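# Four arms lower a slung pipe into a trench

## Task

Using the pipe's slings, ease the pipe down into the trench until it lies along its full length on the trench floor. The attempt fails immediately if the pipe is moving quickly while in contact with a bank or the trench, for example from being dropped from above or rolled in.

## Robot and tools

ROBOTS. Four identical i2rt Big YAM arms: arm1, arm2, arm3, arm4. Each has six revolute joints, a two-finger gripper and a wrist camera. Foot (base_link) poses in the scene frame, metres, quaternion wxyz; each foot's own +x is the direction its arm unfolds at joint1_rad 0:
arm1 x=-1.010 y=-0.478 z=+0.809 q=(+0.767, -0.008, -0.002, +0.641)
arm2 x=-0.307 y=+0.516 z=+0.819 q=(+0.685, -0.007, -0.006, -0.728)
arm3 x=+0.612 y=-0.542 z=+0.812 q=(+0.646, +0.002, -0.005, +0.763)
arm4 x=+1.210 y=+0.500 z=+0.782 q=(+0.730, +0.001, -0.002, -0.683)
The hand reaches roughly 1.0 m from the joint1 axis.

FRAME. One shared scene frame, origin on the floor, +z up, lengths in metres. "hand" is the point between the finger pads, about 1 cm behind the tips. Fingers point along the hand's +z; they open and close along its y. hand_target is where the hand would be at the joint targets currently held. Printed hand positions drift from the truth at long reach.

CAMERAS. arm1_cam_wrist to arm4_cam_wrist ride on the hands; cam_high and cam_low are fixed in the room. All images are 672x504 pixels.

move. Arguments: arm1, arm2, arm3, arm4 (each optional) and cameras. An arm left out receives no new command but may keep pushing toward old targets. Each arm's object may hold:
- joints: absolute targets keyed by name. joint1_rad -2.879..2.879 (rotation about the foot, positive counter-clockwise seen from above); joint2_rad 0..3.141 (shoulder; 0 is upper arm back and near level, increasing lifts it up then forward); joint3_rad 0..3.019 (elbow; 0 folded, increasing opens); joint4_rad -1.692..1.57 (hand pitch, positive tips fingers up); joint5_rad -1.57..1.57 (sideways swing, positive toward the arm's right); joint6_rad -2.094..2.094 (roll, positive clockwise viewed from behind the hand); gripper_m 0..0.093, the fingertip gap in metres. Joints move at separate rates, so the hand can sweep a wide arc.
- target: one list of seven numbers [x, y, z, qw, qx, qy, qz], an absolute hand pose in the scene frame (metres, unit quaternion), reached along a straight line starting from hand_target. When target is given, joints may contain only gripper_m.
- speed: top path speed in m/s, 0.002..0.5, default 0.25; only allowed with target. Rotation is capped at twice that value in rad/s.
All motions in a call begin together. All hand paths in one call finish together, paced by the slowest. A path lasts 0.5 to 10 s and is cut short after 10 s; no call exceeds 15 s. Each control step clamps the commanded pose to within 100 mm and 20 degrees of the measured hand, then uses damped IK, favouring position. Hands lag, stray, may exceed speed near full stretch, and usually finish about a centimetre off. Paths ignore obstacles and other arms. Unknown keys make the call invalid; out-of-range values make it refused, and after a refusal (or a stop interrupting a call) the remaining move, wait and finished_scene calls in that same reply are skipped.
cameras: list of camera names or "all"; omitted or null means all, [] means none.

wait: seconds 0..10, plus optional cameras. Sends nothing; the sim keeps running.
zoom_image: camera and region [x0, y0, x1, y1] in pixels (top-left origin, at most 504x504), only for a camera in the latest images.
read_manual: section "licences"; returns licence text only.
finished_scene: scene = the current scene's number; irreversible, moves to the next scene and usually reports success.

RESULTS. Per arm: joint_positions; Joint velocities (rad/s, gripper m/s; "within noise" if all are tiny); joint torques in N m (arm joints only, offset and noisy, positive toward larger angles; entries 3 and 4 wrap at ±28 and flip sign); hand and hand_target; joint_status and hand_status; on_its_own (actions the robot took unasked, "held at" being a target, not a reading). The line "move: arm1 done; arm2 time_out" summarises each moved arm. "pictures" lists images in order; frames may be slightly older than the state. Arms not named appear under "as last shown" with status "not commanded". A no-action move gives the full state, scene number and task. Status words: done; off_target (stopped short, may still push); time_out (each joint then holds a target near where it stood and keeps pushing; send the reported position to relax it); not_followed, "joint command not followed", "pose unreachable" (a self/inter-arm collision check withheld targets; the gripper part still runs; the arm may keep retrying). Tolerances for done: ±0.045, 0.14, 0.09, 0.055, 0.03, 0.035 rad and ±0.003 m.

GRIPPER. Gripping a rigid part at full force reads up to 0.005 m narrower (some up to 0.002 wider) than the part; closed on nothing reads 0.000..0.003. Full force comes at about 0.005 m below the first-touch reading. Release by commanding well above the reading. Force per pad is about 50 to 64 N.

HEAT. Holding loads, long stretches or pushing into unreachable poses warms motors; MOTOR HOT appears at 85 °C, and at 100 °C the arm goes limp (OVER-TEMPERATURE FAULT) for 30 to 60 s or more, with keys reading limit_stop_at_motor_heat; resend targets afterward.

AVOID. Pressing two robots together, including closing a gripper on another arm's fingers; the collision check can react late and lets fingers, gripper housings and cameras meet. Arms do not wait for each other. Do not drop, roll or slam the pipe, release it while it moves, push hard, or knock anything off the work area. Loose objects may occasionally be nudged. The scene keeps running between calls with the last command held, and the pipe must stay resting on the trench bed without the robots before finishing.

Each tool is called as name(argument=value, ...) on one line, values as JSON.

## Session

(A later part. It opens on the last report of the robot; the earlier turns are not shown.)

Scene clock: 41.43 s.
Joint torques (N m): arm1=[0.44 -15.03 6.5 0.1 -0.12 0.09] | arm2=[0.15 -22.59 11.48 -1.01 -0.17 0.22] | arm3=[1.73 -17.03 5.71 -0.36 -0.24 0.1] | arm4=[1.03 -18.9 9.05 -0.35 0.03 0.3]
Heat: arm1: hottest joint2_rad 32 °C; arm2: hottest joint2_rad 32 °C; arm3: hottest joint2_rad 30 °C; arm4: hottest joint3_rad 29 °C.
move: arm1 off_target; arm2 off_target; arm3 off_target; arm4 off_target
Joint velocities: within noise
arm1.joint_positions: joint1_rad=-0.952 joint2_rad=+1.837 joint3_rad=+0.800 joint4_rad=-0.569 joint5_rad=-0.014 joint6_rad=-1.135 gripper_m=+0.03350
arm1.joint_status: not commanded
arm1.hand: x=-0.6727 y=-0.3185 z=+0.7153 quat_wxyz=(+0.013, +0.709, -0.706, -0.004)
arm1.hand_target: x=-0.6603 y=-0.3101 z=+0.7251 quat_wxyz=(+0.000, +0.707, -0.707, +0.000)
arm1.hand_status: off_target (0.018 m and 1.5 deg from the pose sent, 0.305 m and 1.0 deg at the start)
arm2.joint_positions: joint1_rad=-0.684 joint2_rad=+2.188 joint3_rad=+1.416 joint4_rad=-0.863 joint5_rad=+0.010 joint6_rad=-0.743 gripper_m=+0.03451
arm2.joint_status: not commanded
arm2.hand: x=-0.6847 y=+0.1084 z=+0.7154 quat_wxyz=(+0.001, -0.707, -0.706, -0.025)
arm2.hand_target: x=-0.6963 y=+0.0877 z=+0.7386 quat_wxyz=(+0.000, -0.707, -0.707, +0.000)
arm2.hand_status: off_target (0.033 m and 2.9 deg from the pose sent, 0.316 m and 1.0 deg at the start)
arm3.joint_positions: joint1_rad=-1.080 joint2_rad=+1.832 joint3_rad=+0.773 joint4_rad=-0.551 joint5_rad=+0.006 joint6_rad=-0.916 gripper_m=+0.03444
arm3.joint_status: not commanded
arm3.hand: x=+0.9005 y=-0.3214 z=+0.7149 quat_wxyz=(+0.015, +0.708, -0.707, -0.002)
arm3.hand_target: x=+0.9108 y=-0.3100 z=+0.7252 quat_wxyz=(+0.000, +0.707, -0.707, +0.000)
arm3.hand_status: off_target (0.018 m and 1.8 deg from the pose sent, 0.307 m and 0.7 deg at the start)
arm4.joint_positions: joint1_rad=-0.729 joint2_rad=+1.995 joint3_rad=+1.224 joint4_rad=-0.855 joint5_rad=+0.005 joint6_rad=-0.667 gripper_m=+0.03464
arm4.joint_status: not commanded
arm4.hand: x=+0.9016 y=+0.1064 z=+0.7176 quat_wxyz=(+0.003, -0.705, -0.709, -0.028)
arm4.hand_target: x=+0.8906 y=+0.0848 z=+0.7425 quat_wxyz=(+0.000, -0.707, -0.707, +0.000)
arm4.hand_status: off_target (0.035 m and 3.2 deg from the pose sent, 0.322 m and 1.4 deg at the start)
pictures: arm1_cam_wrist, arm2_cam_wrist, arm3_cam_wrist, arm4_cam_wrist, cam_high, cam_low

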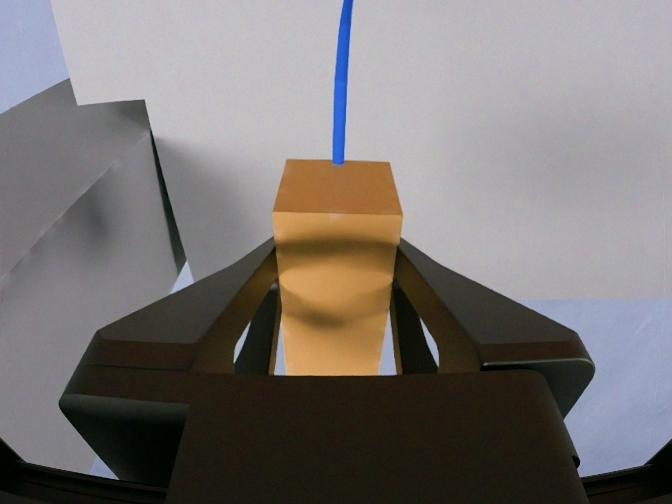

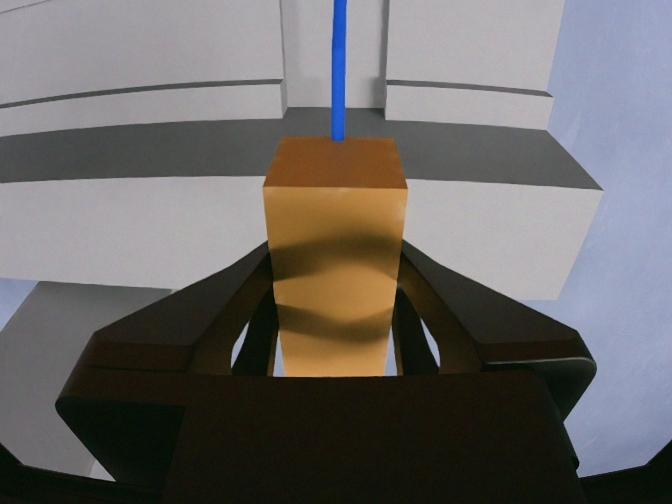

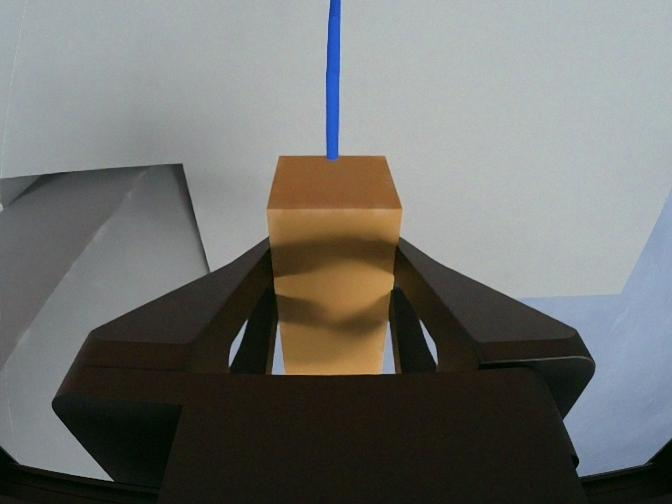

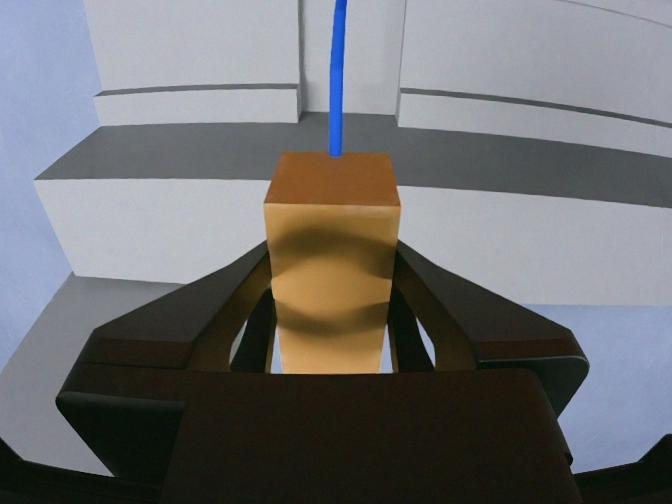

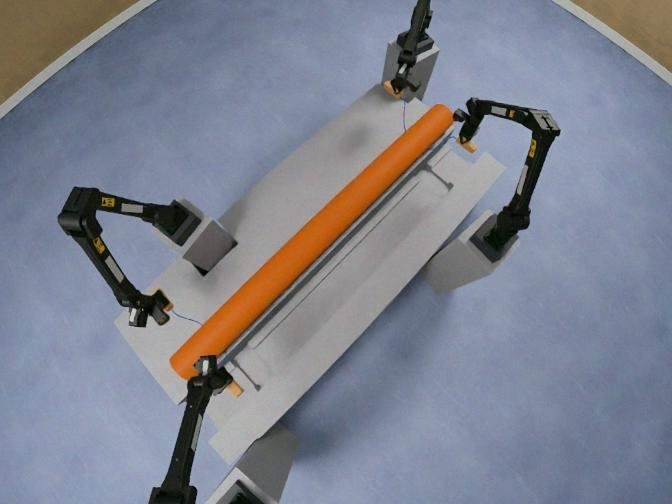

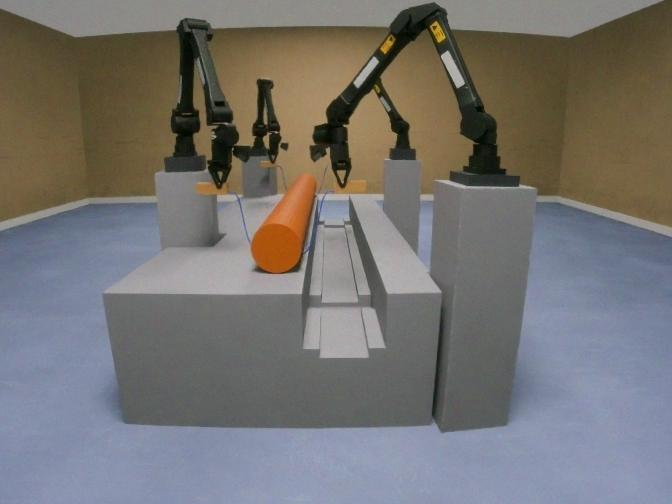

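move(arm1={"target": [-0.653, -0.310, 0.753, 0, 0.7071, -0.7071, 0], "speed": 0.05}, arm2={"target": [-0.701, 0.078, 0.794, 0, 0.7071, 0.7071, 0], "speed": 0.05}, arm3={"target": [0.915, -0.308, 0.766, 0, 0.7071, -0.7071, 0], "speed": 0.05}, arm4={"target": [0.887, 0.076, 0.785, 0, 0.7071, 0.7071, 0], "speed": 0.05}, cameras=["cam_low"])

move(arm1={"target": [-0.651, -0.306, 0.815, 0, 0.7071, -0.7071, 0], "speed": 0.03}, arm2={"target": [-0.702, 0.082, 0.852, 0, 0.7071, 0.7071, 0], "speed": 0.03}, arm3={"target": [0.917, -0.304, 0.828, 0, 0.7071, -0.7071, 0], "speed": 0.03}, arm4={"target": [0.886, 0.082, 0.845, 0, 0.7071, 0.7071, 0], "speed": 0.03}, cameras=["cam_low"])

Scene clock: 46.97 s.
Joint torques (N m): arm1=[-0.15 -15.21 7.36 0.03 -0.11 0] | arm2=[-0.56 -26.46 13.67 -1.77 -0.11 0.18] | arm3=[1.61 -17.49 7.06 -0.54 -0.23 0.07] | arm4=[0.62 -20.84 10.66 -0.76 0.03 0.27]
Heat: arm1: hottest joint2_rad 32 °C; arm2: hottest joint2_rad 33 °C; arm3: hottest joint2_rad 31 °C; arm4: hottest joint3_rad 30 °C.
move: arm1 off_target; arm2 off_target; arm3 off_target; arm4 off_target
Joint velocities: within noise
arm1.joint_positions: joint1_rad=-0.952 joint2_rad=+1.785 joint3_rad=+0.822 joint4_rad=-0.656 joint5_rad=-0.014 joint6_rad=-1.135 gripper_m=+0.03350
arm1.joint_status: not commanded
arm1.hand: x=-0.6710 y=-0.3173 z=+0.7390 quat_wxyz=(+0.019, +0.708, -0.706, -0.006)
arm1.hand_target: x=-0.6535 y=-0.3103 z=+0.7532 quat_wxyz=(+0.000, +0.707, -0.707, +0.000)
arm1.hand_status: off_target (0.024 m and 2.3 deg from the pose sent, 0.043 m and 1.5 deg at the start)
arm2.joint_positions: joint1_rad=-0.669 joint2_rad=+2.159 joint3_rad=+1.445 joint4_rad=-0.967 joint5_rad=+0.009 joint6_rad=-0.732 gripper_m=+0.03451
arm2.joint_status: not commanded
arm2.hand: x=-0.6757 y=+0.1064 z=+0.7403 quat_wxyz=(+0.002, -0.705, -0.707, -0.048)
arm2.hand_target: x=-0.6988 y=+0.0805 z=+0.7941 quat_wxyz=(+0.000, -0.707, -0.707, +0.000)
arm2.hand_status: off_target (0.066 m and 5.5 deg from the pose sent, 0.086 m and 2.9 deg at the start)
arm3.joint_positions: joint1_rad=-1.079 joint2_rad=+1.747 joint3_rad=+0.791 joint4_rad=-0.673 joint5_rad=+0.006 joint6_rad=-0.915 gripper_m=+0.03444
arm3.joint_status: not commanded
arm3.hand: x=+0.8991 y=-0.3224 z=+0.7489 quat_wxyz=(+0.025, +0.707, -0.706, -0.003)
arm3.hand_target: x=+0.9145 y=-0.3084 z=+0.7660 quat_wxyz=(+0.000, +0.707, -0.707, +0.000)
arm3.hand_status: off_target (0.027 m and 2.8 deg from the pose sent, 0.055 m and 1.8 deg at the start)
arm4.joint_positions: joint1_rad=-0.718 joint2_rad=+1.964 joint3_rad=+1.259 joint4_rad=-0.951 joint5_rad=+0.005 joint6_rad=-0.660 gripper_m=+0.03464
arm4.joint_status: not commanded
arm4.hand: x=+0.9055 y=+0.1032 z=+0.7436 quat_wxyz=(+0.005, -0.704, -0.709, -0.042)
arm4.hand_target: x=+0.8884 y=+0.0778 z=+0.7854 quat_wxyz=(+0.000, -0.707, -0.707, +0.001)
arm4.hand_status: off_target (0.053 m and 4.9 deg from the pose sent, 0.076 m and 3.3 deg at the start)

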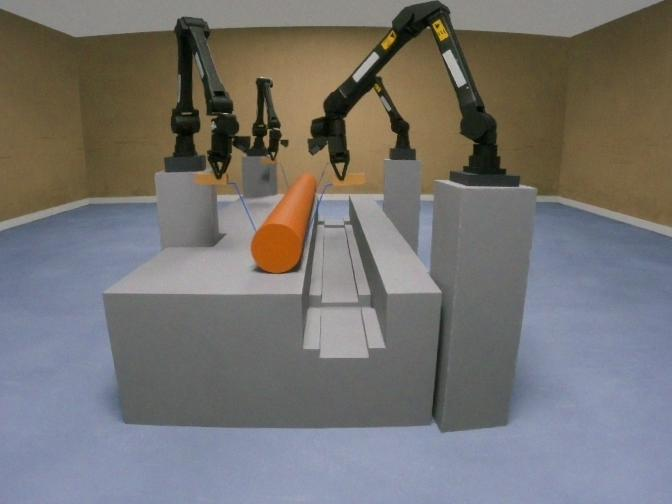

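Scene clock: 49.57 s.
Joint torques (N m): arm1=[-2.02 -20.31 9.78 -1.46 0.41 -0.01] | arm2=[-1.14 -32.44 12.92 -2.99 0.02 0.05] | arm3=[0.38 -23.12 8.94 -1.96 0.05 -0.03] | arm4=[-0.26 -27.4 11.99 -2.33 0.12 0.15]
Heat: arm1: hottest joint2_rad 32 °C; arm2: hottest joint2_rad 33 °C; arm3: hottest joint2_rad 31 °C; arm4: hottest joint3_rad 30 °C.
move: arm1 off_target; arm2 off_target; arm3 off_target; arm4 off_target
Joint velocities: within noise
arm1.joint_positions: joint1_rad=-0.932 joint2_rad=+1.724 joint3_rad=+0.845 joint4_rad=-0.789 joint5_rad=-0.026 joint6_rad=-1.126 gripper_m=+0.03350
arm1.joint_status: not commanded
arm1.hand: x=-0.6832 y=-0.3124 z=+0.7673 quat_wxyz=(+0.040, +0.711, -0.701, -0.020)
arm1.hand_target: x=-0.6530 y=-0.3067 z=+0.8127 quat_wxyz=(+0.000, +0.707, -0.707, +0.000)
arm1.hand_status: off_target (0.058 m and 5.2 deg from the pose sent, 0.079 m and 2.2 deg at the start)
arm2.joint_positions: joint1_rad=-0.662 joint2_rad=+2.150 joint3_rad=+1.445 joint4_rad=-1.006 joint5_rad=+0.007 joint6_rad=-0.724 gripper_m=+0.03451
arm2.joint_status: not commanded
arm2.hand: x=-0.6676 y=+0.1095 z=+0.7463 quat_wxyz=(+0.003, -0.705, -0.706, -0.063)
arm2.hand_target: x=-0.6942 y=+0.0892 z=+0.8341 quat_wxyz=(+0.000, -0.707, -0.707, +0.000)
arm2.hand_status: off_target (0.115 m and 7.2 deg from the pose sent, 0.117 m and 5.5 deg at the start; pose on its path clipped on 35 of 78 steps)
arm3.joint_positions: joint1_rad=-1.058 joint2_rad=+1.687 joint3_rad=+0.828 joint4_rad=-0.819 joint5_rad=+0.001 joint6_rad=-0.899 gripper_m=+0.03444
arm3.joint_status: not commanded
arm3.hand: x=+0.8901 y=-0.3190 z=+0.7800 quat_wxyz=(+0.049, +0.709, -0.704, -0.008)
arm3.hand_target: x=+0.9153 y=-0.3052 z=+0.8254 quat_wxyz=(+0.000, +0.707, -0.707, +0.000)
arm3.hand_status: off_target (0.057 m and 5.7 deg from the pose sent, 0.083 m and 2.8 deg at the start)
arm4.joint_positions: joint1_rad=-0.713 joint2_rad=+1.946 joint3_rad=+1.271 joint4_rad=-1.031 joint5_rad=+0.003 joint6_rad=-0.655 gripper_m=+0.03464
arm4.joint_status: not commanded
arm4.hand: x=+0.9142 y=+0.1102 z=+0.7576 quat_wxyz=(+0.008, -0.702, -0.709, -0.067)
arm4.hand_target: x=+0.8897 y=+0.0865 z=+0.8411 quat_wxyz=(+0.000, -0.707, -0.707, +0.001)
arm4.hand_status: off_target (0.096 m and 7.8 deg from the pose sent, 0.106 m and 4.9 deg at the start)

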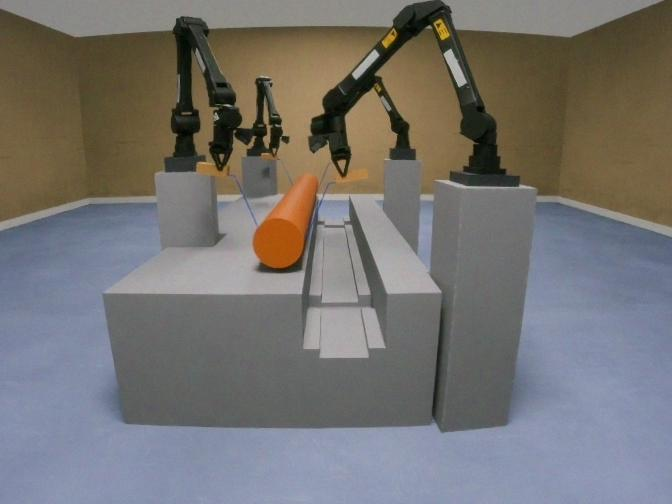

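move(arm1={"target": [-0.651, -0.300, 0.860, 0, 0.7071, -0.7071, 0], "speed": 0.03}, arm2={"target": [-0.702, 0.088, 0.866, 0, 0.7071, 0.7071, 0], "speed": 0.03}, arm3={"target": [0.917, -0.298, 0.870, 0, 0.7071, -0.7071, 0], "speed": 0.03}, arm4={"target": [0.886, 0.088, 0.856, 0, 0.7071, 0.7071, 0], "speed": 0.03}, cameras=["cam_low"])

zoom_image(camera="cam_low", region=[230, 170, 350, 290])

Scene clock: 54.03 s.
Joint torques (N m): arm1=[-1.85 -19.9 11.56 -1.44 0.44 -0.08] | arm2=[-1.73 -32.26 12.74 -3.07 0.05 -0.02] | arm3=[0.5 -23.12 10.37 -2.06 0.05 -0.01] | arm4=[-0.62 -27.46 11.84 -2.36 0.15 0.07]
Heat: arm1: hottest joint2_rad 33 °C; arm2: hottest joint2_rad 34 °C; arm3: hottest joint2_rad 31 °C; arm4: hottest joint3_rad 31 °C.
move: arm1 off_target; arm2 off_target; arm3 off_target; arm4 off_target
Joint velocities: within noise
arm1.joint_positions: joint1_rad=-0.922 joint2_rad=+1.650 joint3_rad=+0.884 joint4_rad=-0.917 joint5_rad=-0.026 joint6_rad=-1.113 gripper_m=+0.03350
arm1.joint_status: not commanded
arm1.hand: x=-0.6848 y=-0.3081 z=+0.8054 quat_wxyz=(+0.047, +0.710, -0.702, -0.022)
arm1.hand_target: x=-0.6538 y=-0.3010 z=+0.8575 quat_wxyz=(+0.000, +0.707, -0.707, +0.000)
arm1.hand_status: off_target (0.065 m and 6.0 deg from the pose sent, 0.099 m and 5.2 deg at the start)
arm2.joint_positions: joint1_rad=-0.662 joint2_rad=+2.131 joint3_rad=+1.445 joint4_rad=-1.021 joint5_rad=+0.007 joint6_rad=-0.724 gripper_m=+0.03451
arm2.joint_status: not commanded
arm2.hand: x=-0.6676 y=+0.1091 z=+0.7569 quat_wxyz=(+0.002, -0.705, -0.707, -0.061)
arm2.hand_target: x=-0.6937 y=+0.0942 z=+0.8454 quat_wxyz=(+0.001, -0.707, -0.707, +0.000)
arm2.hand_status: off_target (0.116 m and 7.0 deg from the pose sent, 0.126 m and 7.2 deg at the start; pose on its path clipped on 48 of 63 steps)
arm3.joint_positions: joint1_rad=-1.046 joint2_rad=+1.623 joint3_rad=+0.873 joint4_rad=-0.941 joint5_rad=+0.001 joint6_rad=-0.886 gripper_m=+0.03444
arm3.joint_status: not commanded
arm3.hand: x=+0.8895 y=-0.3143 z=+0.8157 quat_wxyz=(+0.055, +0.708, -0.704, -0.008)
arm3.hand_target: x=+0.9147 y=-0.2996 z=+0.8673 quat_wxyz=(+0.000, +0.707, -0.707, +0.000)
arm3.hand_status: off_target (0.063 m and 6.4 deg from the pose sent, 0.096 m and 5.6 deg at the start)
arm4.joint_positions: joint1_rad=-0.713 joint2_rad=+1.926 joint3_rad=+1.271 joint4_rad=-1.051 joint5_rad=+0.003 joint6_rad=-0.655 gripper_m=+0.03464
arm4.joint_status: not commanded
arm4.hand: x=+0.9153 y=+0.1116 z=+0.7675 quat_wxyz=(+0.008, -0.703, -0.708, -0.067)
arm4.hand_target: x=+0.8897 y=+0.0924 z=+0.8517 quat_wxyz=(+0.001, -0.707, -0.707, +0.001)
arm4.hand_status: off_target (0.096 m and 7.8 deg from the pose sent, 0.105 m and 7.8 deg at the start)

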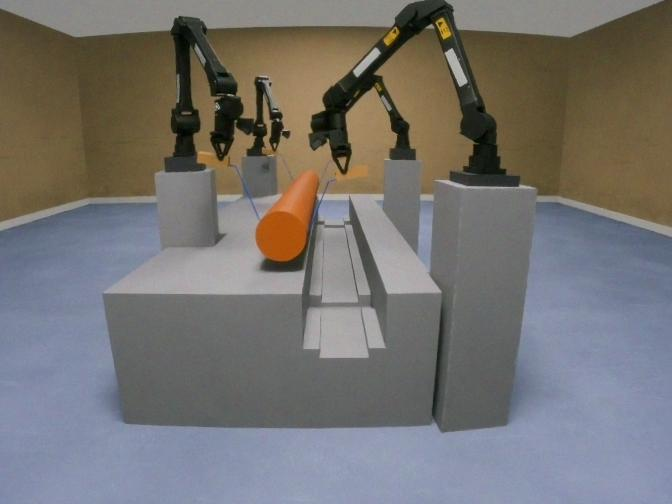

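Scaled by 4.200.

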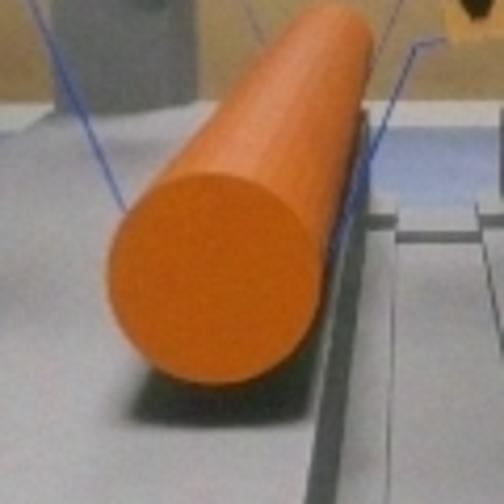

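move(arm1={"target": [-0.651, -0.195, 0.870, 0, 0.7071, -0.7071, 0], "speed": 0.05}, arm2={"target": [-0.702, 0.195, 0.864, 0, 0.7071, 0.7071, 0], "speed": 0.05}, arm3={"target": [0.917, -0.193, 0.880, 0, 0.7071, -0.7071, 0], "speed": 0.05}, arm4={"target": [0.886, 0.195, 0.854, 0, 0.7071, 0.7071, 0], "speed": 0.05}, cameras=["cam_low"])

move(arm1={"target": [-0.651, -0.090, 0.875, 0, 0.7071, -0.7071, 0], "speed": 0.05}, arm2={"target": [-0.702, 0.300, 0.862, 0, 0.7071, 0.7071, 0], "speed": 0.05}, arm3={"target": [0.917, -0.095, 0.878, 0, 0.7071, -0.7071, 0], "speed": 0.05}, arm4={"target": [0.886, 0.288, 0.856, 0, 0.7071, 0.7071, 0], "speed": 0.05}, cameras=["cam_low"])

zoom_image(camera="cam_low", region=[290, 160, 390, 260])

zoom_image(camera="cam_low", region=[290, 240, 400, 370])

Scene clock: 61.03 s.
Joint torques (N m): arm1=[-1.67 -18.73 12.59 -1.48 0.36 -0.04] | arm2=[-3.31 -28.86 10.03 -1.63 0.09 -0.14] | arm3=[0.26 -24.12 11.49 -1.95 -0.01 0.01] | arm4=[-1.61 -23.24 8.01 -0.8 0.13 -0.11]
Heat: arm1: hottest joint2_rad 34 °C; arm2: hottest joint2_rad 36 °C; arm3: hottest joint2_rad 32 °C; arm4: hottest joint3_rad 32 °C.
move: arm1 off_target; arm2 off_target; arm3 off_target; arm4 off_target
Joint velocities: within noise
arm1.joint_positions: joint1_rad=-0.713 joint2_rad=+1.717 joint3_rad=+1.056 joint4_rad=-0.984 joint5_rad=-0.026 joint6_rad=-0.913 gripper_m=+0.03350
arm1.joint_status: not commanded
arm1.hand: x=-0.6806 y=-0.2063 z=+0.8266 quat_wxyz=(+0.034, +0.714, -0.700, -0.009)
arm1.hand_target: x=-0.6530 y=-0.1966 z=+0.8696 quat_wxyz=(-0.001, +0.707, -0.707, +0.000)
arm1.hand_status: off_target (0.054 m and 4.2 deg from the pose sent, 0.135 m and 6.0 deg at the start)
arm2.joint_positions: joint1_rad=-0.785 joint2_rad=+1.949 joint3_rad=+1.256 joint4_rad=-1.009 joint5_rad=+0.010 joint6_rad=-0.859 gripper_m=+0.03451
arm2.joint_status: not commanded
arm2.hand: x=-0.6724 y=+0.1949 z=+0.7952 quat_wxyz=(-0.005, -0.701, -0.711, -0.059)
arm2.hand_target: x=-0.6995 y=+0.1964 z=+0.8599 quat_wxyz=(+0.002, -0.707, -0.707, +0.000)
arm2.hand_status: off_target (0.075 m and 6.9 deg from the pose sent, 0.141 m and 7.0 deg at the start)
arm3.joint_positions: joint1_rad=-0.869 joint2_rad=+1.753 joint3_rad=+1.092 joint4_rad=-1.016 joint5_rad=+0.001 joint6_rad=-0.714 gripper_m=+0.03444
arm3.joint_status: not commanded
arm3.hand: x=+0.8923 y=-0.2131 z=+0.8276 quat_wxyz=(+0.048, +0.710, -0.703, +0.002)
arm3.hand_target: x=+0.9149 y=-0.1953 z=+0.8789 quat_wxyz=(+0.000, +0.707, -0.707, +0.000)
arm3.hand_status: off_target (0.061 m and 5.6 deg from the pose sent, 0.140 m and 6.4 deg at the start)
arm4.joint_positions: joint1_rad=-0.847 joint2_rad=+1.735 joint3_rad=+1.083 joint4_rad=-1.028 joint5_rad=+0.005 joint6_rad=-0.785 gripper_m=+0.03464
arm4.joint_status: not commanded
arm4.hand: x=+0.9076 y=+0.1971 z=+0.7985 quat_wxyz=(+0.000, -0.704, -0.708, -0.055)
arm4.hand_target: x=+0.8877 y=+0.1960 z=+0.8508 quat_wxyz=(+0.002, -0.707, -0.707, +0.000)
arm4.hand_status: off_target (0.060 m and 6.3 deg from the pose sent, 0.124 m and 7.8 deg at the start)

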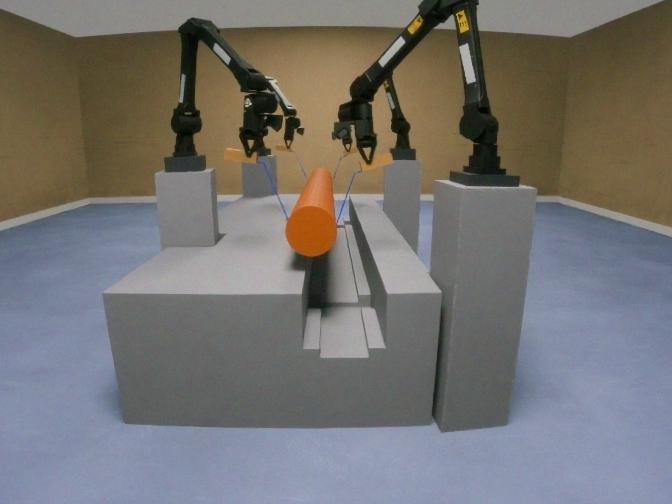

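Scene clock: 64.10 s.
Joint torques (N m): arm1=[-1.85 -23 13.14 -1.59 0.42 0.03] | arm2=[-3.31 -24.06 9.95 -1.39 0.25 -0.08] | arm3=[0.26 -29.63 11.71 -1.91 -0.03 0.01] | arm4=[-1.61 -18.96 8.39 -0.75 0.2 -0.13]
Heat: arm1: hottest joint2_rad 34 °C; arm2: hottest joint2_rad 36 °C; arm3: hottest joint2_rad 32 °C; arm4: hottest joint3_rad 33 °C.
move: arm1 off_target; arm2 off_target; arm3 off_target; arm4 off_target
Joint velocities: within noise
arm1.joint_positions: joint1_rad=-0.554 joint2_rad=+1.886 joint3_rad=+1.286 joint4_rad=-1.060 joint5_rad=-0.026 joint6_rad=-0.756 gripper_m=+0.03350
arm1.joint_status: not commanded
arm1.hand: x=-0.6811 y=-0.1059 z=+0.8189 quat_wxyz=(+0.043, +0.714, -0.699, -0.003)
arm1.hand_target: x=-0.6536 y=-0.0926 z=+0.8744 quat_wxyz=(-0.001, +0.707, -0.707, +0.000)
arm1.hand_status: off_target (0.066 m and 5.1 deg from the pose sent, 0.129 m and 4.2 deg at the start)
arm2.joint_positions: joint1_rad=-0.964 joint2_rad=+1.797 joint3_rad=+1.068 joint4_rad=-0.959 joint5_rad=+0.007 joint6_rad=-1.041 gripper_m=+0.03451
arm2.joint_status: not commanded
arm2.hand: x=-0.6746 y=+0.2949 z=+0.8096 quat_wxyz=(-0.016, -0.700, -0.712, -0.051)
arm2.hand_target: x=-0.6999 y=+0.3006 z=+0.8593 quat_wxyz=(+0.001, -0.707, -0.707, -0.001)
arm2.hand_status: off_target (0.059 m and 6.2 deg from the pose sent, 0.128 m and 6.9 deg at the start)
arm3.joint_positions: joint1_rad=-0.751 joint2_rad=+1.948 joint3_rad=+1.340 joint4_rad=-1.086 joint5_rad=+0.000 joint6_rad=-0.596 gripper_m=+0.03444
arm3.joint_status: not commanded
arm3.hand: x=+0.8932 y=-0.1195 z=+0.8124 quat_wxyz=(+0.056, +0.710, -0.702, +0.010)
arm3.hand_target: x=+0.9147 y=-0.0984 z=+0.8768 quat_wxyz=(-0.001, +0.707, -0.707, +0.000)
arm3.hand_status: off_target (0.074 m and 6.5 deg from the pose sent, 0.131 m and 5.6 deg at the start)
arm4.joint_positions: joint1_rad=-1.023 joint2_rad=+1.578 joint3_rad=+0.917 joint4_rad=-1.011 joint5_rad=+0.002 joint6_rad=-0.960 gripper_m=+0.03464
arm4.joint_status: not commanded
arm4.hand: x=+0.9072 y=+0.2879 z=+0.8109 quat_wxyz=(-0.010, -0.705, -0.707, -0.051)
arm4.hand_target: x=+0.8875 y=+0.2885 z=+0.8535 quat_wxyz=(+0.001, -0.707, -0.707, +0.000)
arm4.hand_status: off_target (0.050 m and 5.9 deg from the pose sent, 0.110 m and 6.3 deg at the start)

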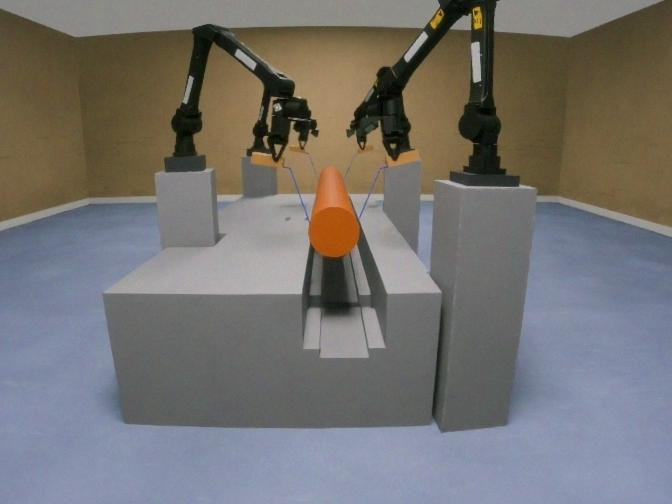

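Scaled by 5.040.

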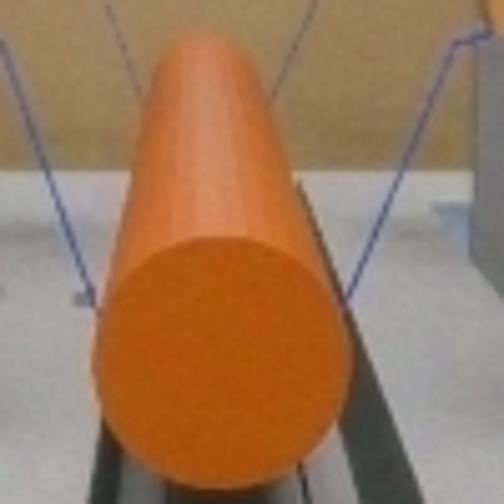

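Scaled by 3.877.

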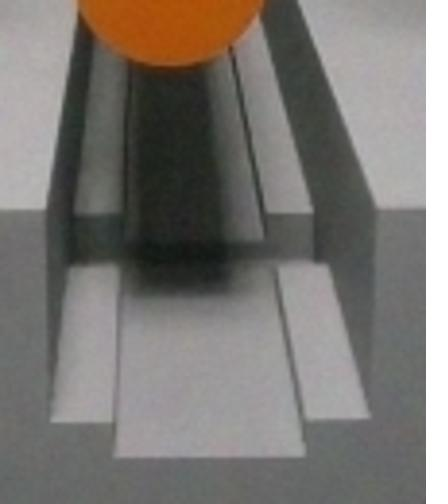

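move(arm1={"target": [-0.651, -0.068, 0.838, 0, 0.7071, -0.7071, 0], "speed": 0.035}, arm2={"target": [-0.702, 0.320, 0.824, 0, 0.7071, 0.7071, 0], "speed": 0.035}, arm3={"target": [0.917, -0.068, 0.836, 0, 0.7071, -0.7071, 0], "speed": 0.035}, arm4={"target": [0.886, 0.312, 0.823, 0, 0.7071, 0.7071, 0], "speed": 0.035}, cameras=["cam_low"])

zoom_image(camera="cam_low", region=[290, 160, 390, 260])

zoom_image(camera="cam_low", region=[290, 240, 400, 370])

Scene clock: 73.20 s.
Joint torques (N m): arm1=[-1.79 -23.47 12.31 -0.68 0.37 0.01] | arm2=[-3.78 -21.07 9.09 -1.09 0.24 -0.07] | arm3=[0.44 -30.51 10.91 -1.21 -0.04 0.01] | arm4=[-1.85 -16.67 7.72 -0.47 0.25 -0.12]
Heat: arm1: hottest joint3_rad 37 °C; arm2: hottest joint2_rad 37 °C; arm3: hottest joint2_rad 35 °C; arm4: hottest joint3_rad 33 °C.
move: arm1 off_target; arm2 off_target; arm3 off_target; arm4 off_target
Joint velocities: within noise
arm1.joint_positions: joint1_rad=-0.529 joint2_rad=+1.967 joint3_rad=+1.310 joint4_rad=-1.020 joint5_rad=-0.026 joint6_rad=-0.726 gripper_m=+0.03350
arm1.joint_status: not commanded
arm1.hand: x=-0.6835 y=-0.0904 z=+0.7859 quat_wxyz=(+0.052, +0.712, -0.700, -0.001)
arm1.hand_target: x=-0.6535 y=-0.0707 z=+0.8384 quat_wxyz=(-0.001, +0.707, -0.707, +0.000)
arm1.hand_status: off_target (0.065 m and 6.0 deg from the pose sent, 0.052 m and 5.1 deg at the start)
arm2.joint_positions: joint1_rad=-1.000 joint2_rad=+1.806 joint3_rad=+1.010 joint4_rad=-0.862 joint5_rad=+0.007 joint6_rad=-1.084 gripper_m=+0.03451
arm2.joint_status: not commanded
arm2.hand: x=-0.6763 y=+0.3112 z=+0.7889 quat_wxyz=(-0.014, -0.698, -0.715, -0.036)
arm2.hand_target: x=-0.7006 y=+0.3203 z=+0.8227 quat_wxyz=(+0.001, -0.707, -0.707, -0.001)
arm2.hand_status: off_target (0.044 m and 4.6 deg from the pose sent, 0.040 m and 6.2 deg at the start)
arm3.joint_positions: joint1_rad=-0.727 joint2_rad=+2.047 joint3_rad=+1.384 joint4_rad=-1.038 joint5_rad=+0.000 joint6_rad=-0.570 gripper_m=+0.03444
arm3.joint_status: not commanded
arm3.hand: x=+0.8920 y=-0.0980 z=+0.7741 quat_wxyz=(+0.059, +0.709, -0.703, +0.012)
arm3.hand_target: x=+0.9150 y=-0.0714 z=+0.8357 quat_wxyz=(+0.000, +0.707, -0.707, +0.000)
arm3.hand_status: off_target (0.073 m and 6.9 deg from the pose sent, 0.061 m and 6.5 deg at the start)
arm4.joint_positions: joint1_rad=-1.075 joint2_rad=+1.578 joint3_rad=+0.846 joint4_rad=-0.919 joint5_rad=+0.001 joint6_rad=-1.016 gripper_m=+0.03464
arm4.joint_status: not commanded
arm4.hand: x=+0.9072 y=+0.3101 z=+0.7895 quat_wxyz=(-0.011, -0.704, -0.709, -0.040)
arm4.hand_target: x=+0.8869 y=+0.3123 z=+0.8216 quat_wxyz=(+0.001, -0.707, -0.707, +0.000)
arm4.hand_status: off_target (0.040 m and 4.7 deg from the pose sent, 0.034 m and 5.9 deg at the start)

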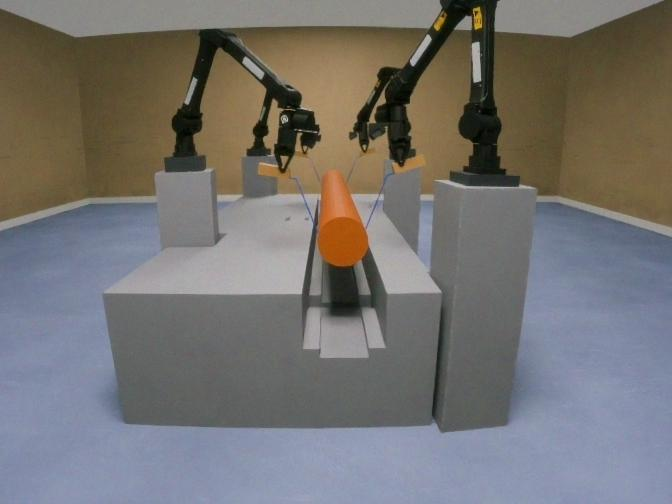

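Scaled by 5.040.

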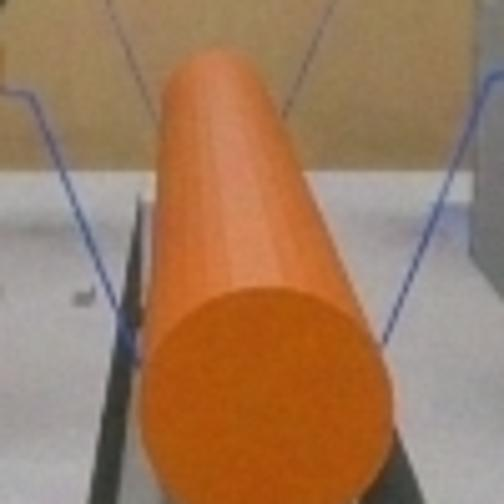

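Scaled by 3.877.

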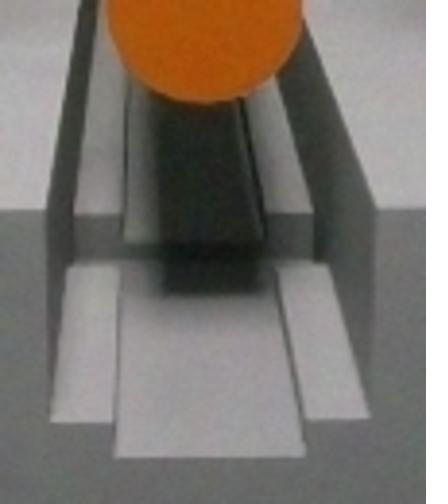

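move(arm1={"target": [-0.651, -0.056, 0.750, 0, 0.7071, -0.7071, 0], "speed": 0.035}, arm2={"target": [-0.702, 0.318, 0.736, 0, 0.7071, 0.7071, 0], "speed": 0.035}, arm3={"target": [0.917, -0.061, 0.750, 0, 0.7071, -0.7071, 0], "speed": 0.035}, arm4={"target": [0.886, 0.302, 0.735, 0, 0.7071, 0.7071, 0], "speed": 0.035}, cameras=["cam_low"])

zoom_image(camera="cam_low", region=[290, 160, 390, 260])

zoom_image(camera="cam_low", region=[290, 240, 400, 370])

Scene clock: 80.53 s.
Joint torques (N m): arm1=[-1.2 -25.52 9.68 -0.32 0.37 0] | arm2=[-3.6 -21.83 6.46 -0.99 0.21 -0.04] | arm3=[0.62 -31.44 8.1 -0.77 -0.06 0.04] | arm4=[-0.5 -16.97 5.41 -0.27 0.18 0.11]
Heat: arm1: hottest joint3_rad 37 °C; arm2: hottest joint2_rad 38 °C; arm3: hottest joint2_rad 35 °C; arm4: hottest joint3_rad 33 °C.
move: arm1 off_target; arm2 off_target; arm3 off_target; arm4 off_target
Joint velocities: within noise
arm1.joint_positions: joint1_rad=-0.515 joint2_rad=+2.122 joint3_rad=+1.310 joint4_rad=-0.851 joint5_rad=-0.026 joint6_rad=-0.711 gripper_m=+0.03350
arm1.joint_status: not commanded
arm1.hand: x=-0.6810 y=-0.0780 z=+0.7053 quat_wxyz=(+0.046, +0.712, -0.701, -0.001)
arm1.hand_target: x=-0.6525 y=-0.0578 z=+0.7502 quat_wxyz=(+0.000, +0.707, -0.707, +0.000)
arm1.hand_status: off_target (0.058 m and 5.3 deg from the pose sent, 0.059 m and 6.0 deg at the start)
arm2.joint_positions: joint1_rad=-1.001 joint2_rad=+1.985 joint3_rad=+0.977 joint4_rad=-0.639 joint5_rad=+0.008 joint6_rad=-1.085 gripper_m=+0.03451
arm2.joint_status: not commanded
arm2.hand: x=-0.6766 y=+0.3102 z=+0.7055 quat_wxyz=(-0.012, -0.698, -0.715, -0.030)
arm2.hand_target: x=-0.7012 y=+0.3183 z=+0.7347 quat_wxyz=(+0.001, -0.707, -0.707, +0.000)
arm2.hand_status: off_target (0.041 m and 4.0 deg from the pose sent, 0.059 m and 4.6 deg at the start)
arm3.joint_positions: joint1_rad=-0.722 joint2_rad=+2.191 joint3_rad=+1.384 joint4_rad=-0.875 joint5_rad=+0.000 joint6_rad=-0.566 gripper_m=+0.03444
arm3.joint_status: not commanded
arm3.hand: x=+0.8949 y=-0.0880 z=+0.6962 quat_wxyz=(+0.050, +0.710, -0.703, +0.010)
arm3.hand_target: x=+0.9157 y=-0.0630 z=+0.7493 quat_wxyz=(+0.000, +0.707, -0.707, +0.000)
arm3.hand_status: off_target (0.064 m and 5.8 deg from the pose sent, 0.051 m and 6.9 deg at the start)
arm4.joint_positions: joint1_rad=-1.075 joint2_rad=+1.766 joint3_rad=+0.796 joint4_rad=-0.664 joint5_rad=+0.000 joint6_rad=-1.016 gripper_m=+0.03464
arm4.joint_status: not commanded
arm4.hand: x=+0.9031 y=+0.3070 z=+0.7096 quat_wxyz=(-0.009, -0.704, -0.709, -0.031)
arm4.hand_target: x=+0.8865 y=+0.3022 z=+0.7340 quat_wxyz=(+0.000, -0.707, -0.707, +0.000)
arm4.hand_status: off_target (0.031 m and 3.8 deg from the pose sent, 0.059 m and 4.7 deg at the start)

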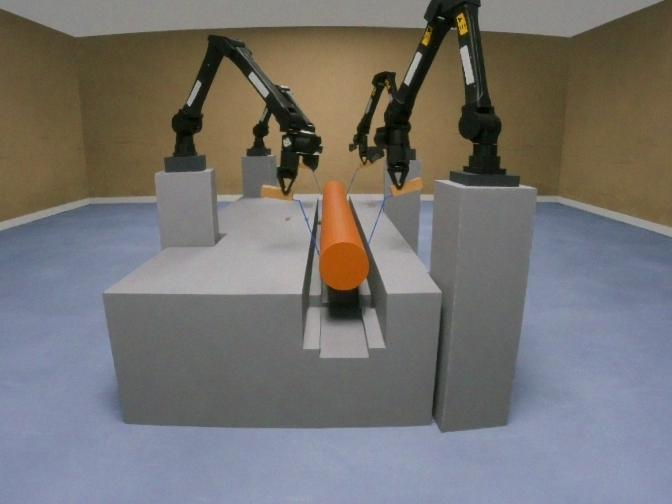

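Scaled by 5.040.

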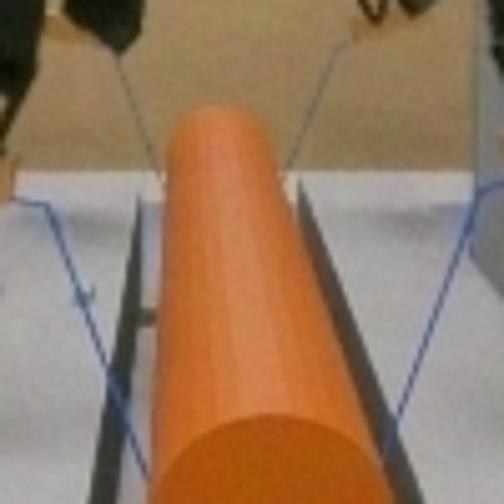

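Scaled by 3.877.

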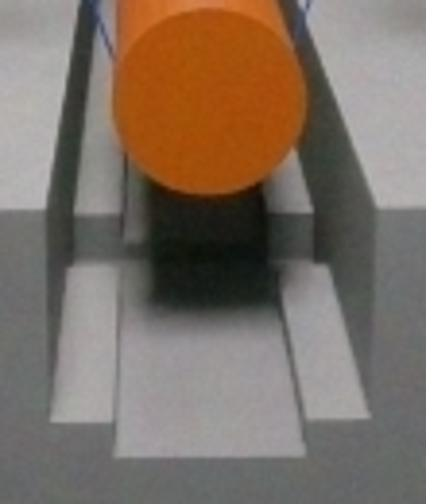

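move(arm1={"target": [-0.651, -0.051, 0.676, 0, 0.7071, -0.7071, 0], "speed": 0.03}, arm2={"target": [-0.702, 0.310, 0.662, 0, 0.7071, 0.7071, 0], "speed": 0.03}, arm3={"target": [0.917, -0.063, 0.678, 0, 0.7071, -0.7071, 0], "speed": 0.03}, arm4={"target": [0.886, 0.290, 0.662, 0, 0.7071, 0.7071, 0], "speed": 0.03}, cameras=["cam_low"])

zoom_image(camera="cam_low", region=[290, 160, 390, 260])

zoom_image(camera="cam_low", region=[290, 240, 400, 370])

Scene clock: 88.60 s.
Joint torques (N m): arm1=[-1.32 -24.88 8.49 -0.44 0.35 -0.01] | arm2=[-2.67 -21.95 6.2 -1.05 0.12 0.09] | arm3=[0.38 -31.27 6.54 -0.68 -0.05 0.01] | arm4=[-0.09 -17.73 4.36 -0.24 0.16 0.22]
Heat: arm1: hottest joint2_rad 36 °C; arm2: hottest joint2_rad 37 °C; arm3: hottest joint2_rad 37 °C; arm4: hottest joint3_rad 32 °C.
move: arm1 off_target; arm2 off_target; arm3 off_target; arm4 off_target
Joint velocities: within noise
arm1.joint_positions: joint1_rad=-0.508 joint2_rad=+2.256 joint3_rad=+1.320 joint4_rad=-0.716 joint5_rad=-0.025 joint6_rad=-0.703 gripper_m=+0.03350
arm1.joint_status: not commanded
arm1.hand: x=-0.6811 y=-0.0744 z=+0.6377 quat_wxyz=(+0.040, +0.712, -0.701, -0.001)
arm1.hand_target: x=-0.6522 y=-0.0525 z=+0.6763 quat_wxyz=(+0.000, +0.707, -0.707, +0.000)
arm1.hand_status: off_target (0.054 m and 4.6 deg from the pose sent, 0.050 m and 5.3 deg at the start)
arm2.joint_positions: joint1_rad=-1.001 joint2_rad=+2.160 joint3_rad=+0.977 joint4_rad=-0.471 joint5_rad=+0.009 joint6_rad=-1.085 gripper_m=+0.03451
arm2.joint_status: not commanded
arm2.hand: x=-0.6690 y=+0.3134 z=+0.6327 quat_wxyz=(-0.013, -0.698, -0.715, -0.034)
arm2.hand_target: x=-0.7010 y=+0.3106 z=+0.6614 quat_wxyz=(+0.000, -0.707, -0.707, +0.000)
arm2.hand_status: off_target (0.044 m and 4.4 deg from the pose sent, 0.050 m and 4.0 deg at the start)
arm3.joint_positions: joint1_rad=-0.722 joint2_rad=+2.312 joint3_rad=+1.384 joint4_rad=-0.740 joint5_rad=+0.000 joint6_rad=-0.565 gripper_m=+0.03444
arm3.joint_status: not commanded
arm3.hand: x=+0.8944 y=-0.0885 z=+0.6308 quat_wxyz=(+0.042, +0.709, -0.703, +0.009)
arm3.hand_target: x=+0.9161 y=-0.0645 z=+0.6772 quat_wxyz=(+0.000, +0.707, -0.707, +0.000)
arm3.hand_status: off_target (0.058 m and 5.0 deg from the pose sent, 0.038 m and 5.8 deg at the start)
arm4.joint_positions: joint1_rad=-1.054 joint2_rad=+1.964 joint3_rad=+0.792 joint4_rad=-0.463 joint5_rad=+0.000 joint6_rad=-1.000 gripper_m=+0.03464
arm4.joint_status: not commanded
arm4.hand: x=+0.9078 y=+0.3006 z=+0.6379 quat_wxyz=(-0.009, -0.703, -0.711, -0.032)
arm4.hand_target: x=+0.8866 y=+0.2904 z=+0.6613 quat_wxyz=(+0.000, -0.707, -0.707, +0.000)
arm4.hand_status: off_target (0.034 m and 3.9 deg from the pose sent, 0.053 m and 3.8 deg at the start)

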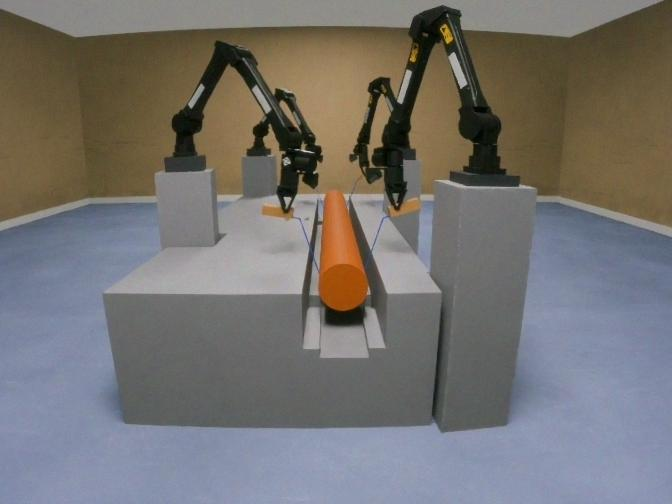

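Scaled by 5.040.

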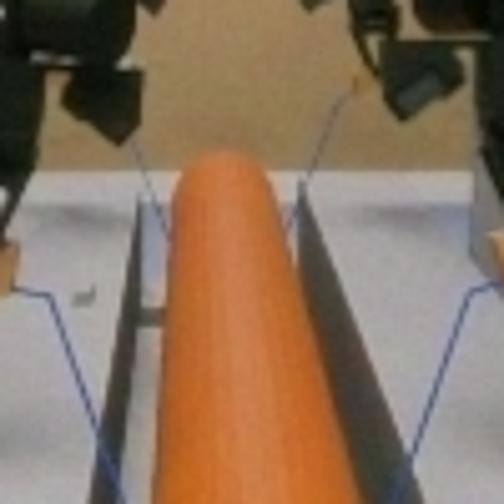

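Scaled by 3.877.

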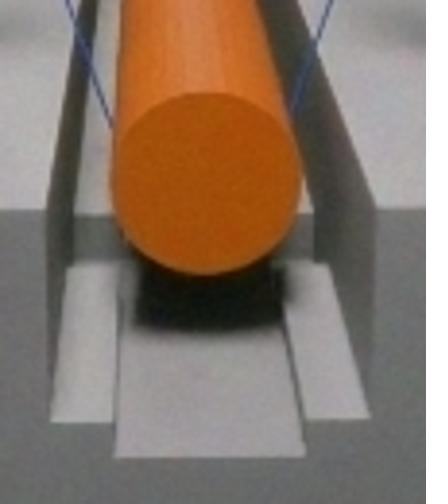

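move(arm1={"target": [-0.651, -0.050, 0.638, 0, 0.7071, -0.7071, 0], "speed": 0.025}, arm2={"target": [-0.702, 0.305, 0.625, 0, 0.7071, 0.7071, 0], "speed": 0.025}, arm3={"target": [0.917, -0.064, 0.644, 0, 0.7071, -0.7071, 0], "speed": 0.025}, arm4={"target": [0.886, 0.283, 0.627, 0, 0.7071, 0.7071, 0], "speed": 0.025}, cameras=["cam_low"])

move(arm1={"target": [-0.651, -0.049, 0.622, 0, 0.7071, -0.7071, 0], "speed": 0.018}, arm2={"target": [-0.702, 0.303, 0.608, 0, 0.7071, 0.7071, 0], "speed": 0.018}, arm3={"target": [0.917, -0.064, 0.630, 0, 0.7071, -0.7071, 0], "speed": 0.018}, arm4={"target": [0.886, 0.280, 0.613, 0, 0.7071, 0.7071, 0], "speed": 0.018}, cameras=["cam_low"])

zoom_image(camera="cam_low", region=[290, 160, 390, 260])

zoom_image(camera="cam_low", region=[290, 240, 400, 370])

Scene clock: 98.27 s.
Joint torques (N m): arm1=[-1.55 -24.94 7.87 -0.21 0.33 0.01] | arm2=[-1.96 -22.18 5.31 -0.98 0.16 0.11] | arm3=[0.32 -31.21 6.5 -0.79 -0.05 0] | arm4=[-0.09 -17.85 4.1 -0.25 0.15 0.21]
Heat: arm1: hottest joint2_rad 37 °C; arm2: hottest joint2_rad 38 °C; arm3: hottest joint2_rad 39 °C; arm4: hottest joint3_rad 32 °C.
move: arm1 off_target; arm2 off_target; arm3 off_target; arm4 off_target
Joint velocities: within noise
arm1.joint_positions: joint1_rad=-0.506 joint2_rad=+2.329 joint3_rad=+1.338 joint4_rad=-0.655 joint5_rad=-0.025 joint6_rad=-0.701 gripper_m=+0.03350
arm1.joint_status: not commanded
arm1.hand: x=-0.6803 y=-0.0731 z=+0.6038 quat_wxyz=(+0.037, +0.712, -0.701, -0.001)
arm1.hand_target: x=-0.6519 y=-0.0513 z=+0.6385 quat_wxyz=(+0.000, +0.707, -0.707, +0.000)
arm1.hand_status: off_target (0.051 m and 4.3 deg from the pose sent, 0.039 m and 4.6 deg at the start)
arm2.joint_positions: joint1_rad=-1.001 joint2_rad=+2.252 joint3_rad=+1.005 joint4_rad=-0.400 joint5_rad=+0.007 joint6_rad=-1.078 gripper_m=+0.03451
arm2.joint_status: not commanded
arm2.hand: x=-0.6713 y=+0.3113 z=+0.5981 quat_wxyz=(-0.013, -0.701, -0.712, -0.031)
arm2.hand_target: x=-0.7012 y=+0.3055 z=+0.6246 quat_wxyz=(+0.000, -0.707, -0.707, +0.000)
arm2.hand_status: off_target (0.041 m and 4.0 deg from the pose sent, 0.035 m and 4.4 deg at the start)
arm3.joint_positions: joint1_rad=-0.722 joint2_rad=+2.372 joint3_rad=+1.384 joint4_rad=-0.680 joint5_rad=+0.000 joint6_rad=-0.565 gripper_m=+0.03444
arm3.joint_status: not commanded
arm3.hand: x=+0.8916 y=-0.0928 z=+0.5987 quat_wxyz=(+0.043, +0.709, -0.703, +0.009)
arm3.hand_target: x=+0.9161 y=-0.0656 z=+0.6436 quat_wxyz=(+0.000, +0.707, -0.707, +0.000)
arm3.hand_status: off_target (0.059 m and 5.0 deg from the pose sent, 0.036 m and 5.0 deg at the start)
arm4.joint_positions: joint1_rad=-1.040 joint2_rad=+2.064 joint3_rad=+0.805 joint4_rad=-0.377 joint5_rad=+0.000 joint6_rad=-0.985 gripper_m=+0.03464
arm4.joint_status: not commanded
arm4.hand: x=+0.9104 y=+0.2962 z=+0.6043 quat_wxyz=(-0.009, -0.703, -0.710, -0.032)
arm4.hand_target: x=+0.8866 y=+0.2834 z=+0.6266 quat_wxyz=(+0.000, -0.707, -0.707, +0.000)
arm4.hand_status: off_target (0.036 m and 3.9 deg from the pose sent, 0.030 m and 3.9 deg at the start)

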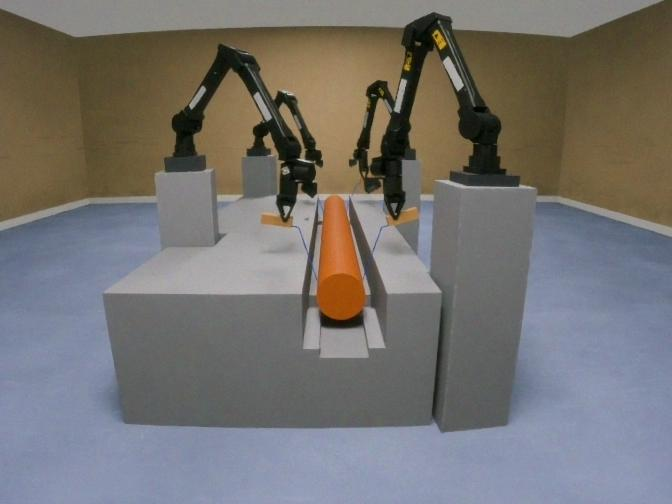

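Scene clock: 99.70 s.
Joint torques (N m): arm1=[-2.26 -25.11 7.36 -0.14 0.29 0.04] | arm2=[-1.73 -22.12 4.75 -0.96 0.27 0.12] | arm3=[0.32 -30.97 6.75 -0.79 -0.05 -0.01] | arm4=[0.03 -17.73 3.6 -0.21 0.15 0.22]
Heat: arm1: hottest joint2_rad 37 °C; arm2: hottest joint2_rad 38 °C; arm3: hottest joint2_rad 39 °C; arm4: hottest joint3_rad 32 °C.
move: arm1 off_target; arm2 off_target; arm3 off_target; arm4 off_target
Joint velocities: within noise
arm1.joint_positions: joint1_rad=-0.506 joint2_rad=+2.360 joint3_rad=+1.350 joint4_rad=-0.634 joint5_rad=-0.025 joint6_rad=-0.700 gripper_m=+0.03350
arm1.joint_status: not commanded
arm1.hand: x=-0.6796 y=-0.0720 z=+0.5900 quat_wxyz=(+0.036, +0.712, -0.701, -0.001)
arm1.hand_target: x=-0.6520 y=-0.0502 z=+0.6225 quat_wxyz=(+0.000, +0.707, -0.707, +0.000)
arm1.hand_status: off_target (0.049 m and 4.2 deg from the pose sent, 0.042 m and 4.4 deg at the start)
arm2.joint_positions: joint1_rad=-1.001 joint2_rad=+2.295 joint3_rad=+1.024 joint4_rad=-0.370 joint5_rad=+0.004 joint6_rad=-1.076 gripper_m=+0.03451
arm2.joint_status: not commanded
arm2.hand: x=-0.6740 y=+0.3089 z=+0.5827 quat_wxyz=(-0.013, -0.702, -0.712, -0.028)
arm2.hand_target: x=-0.7013 y=+0.3034 z=+0.6075 quat_wxyz=(+0.000, -0.707, -0.707, +0.000)
arm2.hand_status: off_target (0.038 m and 3.6 deg from the pose sent, 0.033 m and 4.0 deg at the start)
arm3.joint_positions: joint1_rad=-0.722 joint2_rad=+2.395 joint3_rad=+1.384 joint4_rad=-0.656 joint5_rad=+0.000 joint6_rad=-0.565 gripper_m=+0.03444
arm3.joint_status: not commanded
arm3.hand: x=+0.8905 y=-0.0946 z=+0.5868 quat_wxyz=(+0.042, +0.709, -0.703, +0.008)
arm3.hand_target: x=+0.9161 y=-0.0657 z=+0.6299 quat_wxyz=(+0.000, +0.707, -0.707, +0.000)
arm3.hand_status: off_target (0.059 m and 5.0 deg from the pose sent, 0.050 m and 5.0 deg at the start)
arm4.joint_positions: joint1_rad=-1.034 joint2_rad=+2.102 joint3_rad=+0.819 joint4_rad=-0.348 joint5_rad=+0.000 joint6_rad=-0.979 gripper_m=+0.03464
arm4.joint_status: not commanded
arm4.hand: x=+0.9087 y=+0.2924 z=+0.5920 quat_wxyz=(-0.008, -0.703, -0.711, -0.030)
arm4.hand_target: x=+0.8866 y=+0.2804 z=+0.6126 quat_wxyz=(+0.000, -0.707, -0.707, +0.000)
arm4.hand_status: off_target (0.033 m and 3.6 deg from the pose sent, 0.031 m and 3.9 deg at the start)

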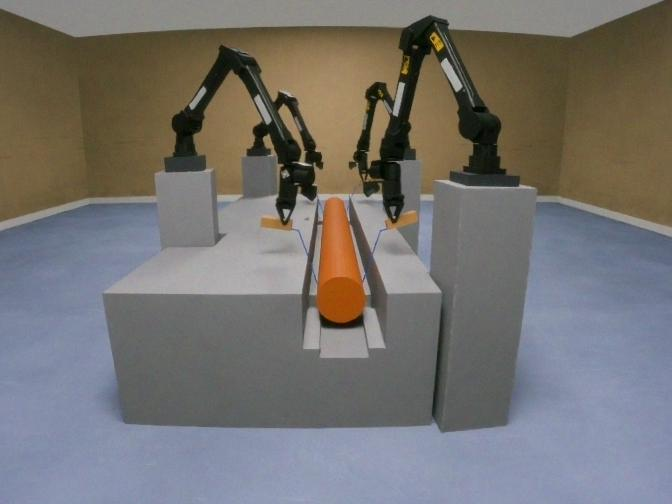

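Scaled by 5.040.

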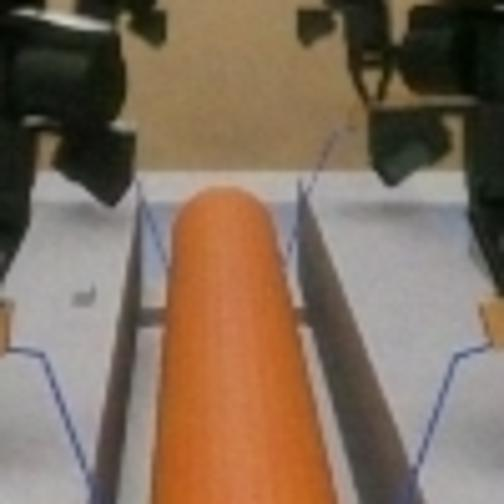

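Scaled by 3.877.

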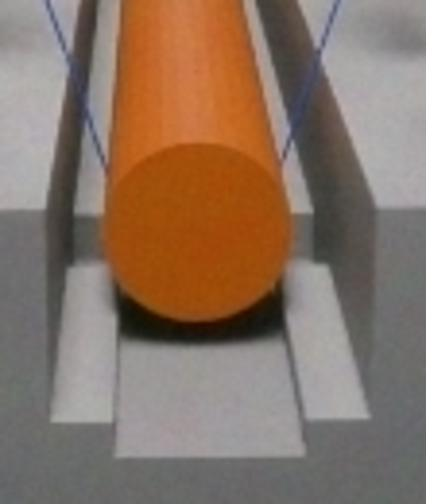

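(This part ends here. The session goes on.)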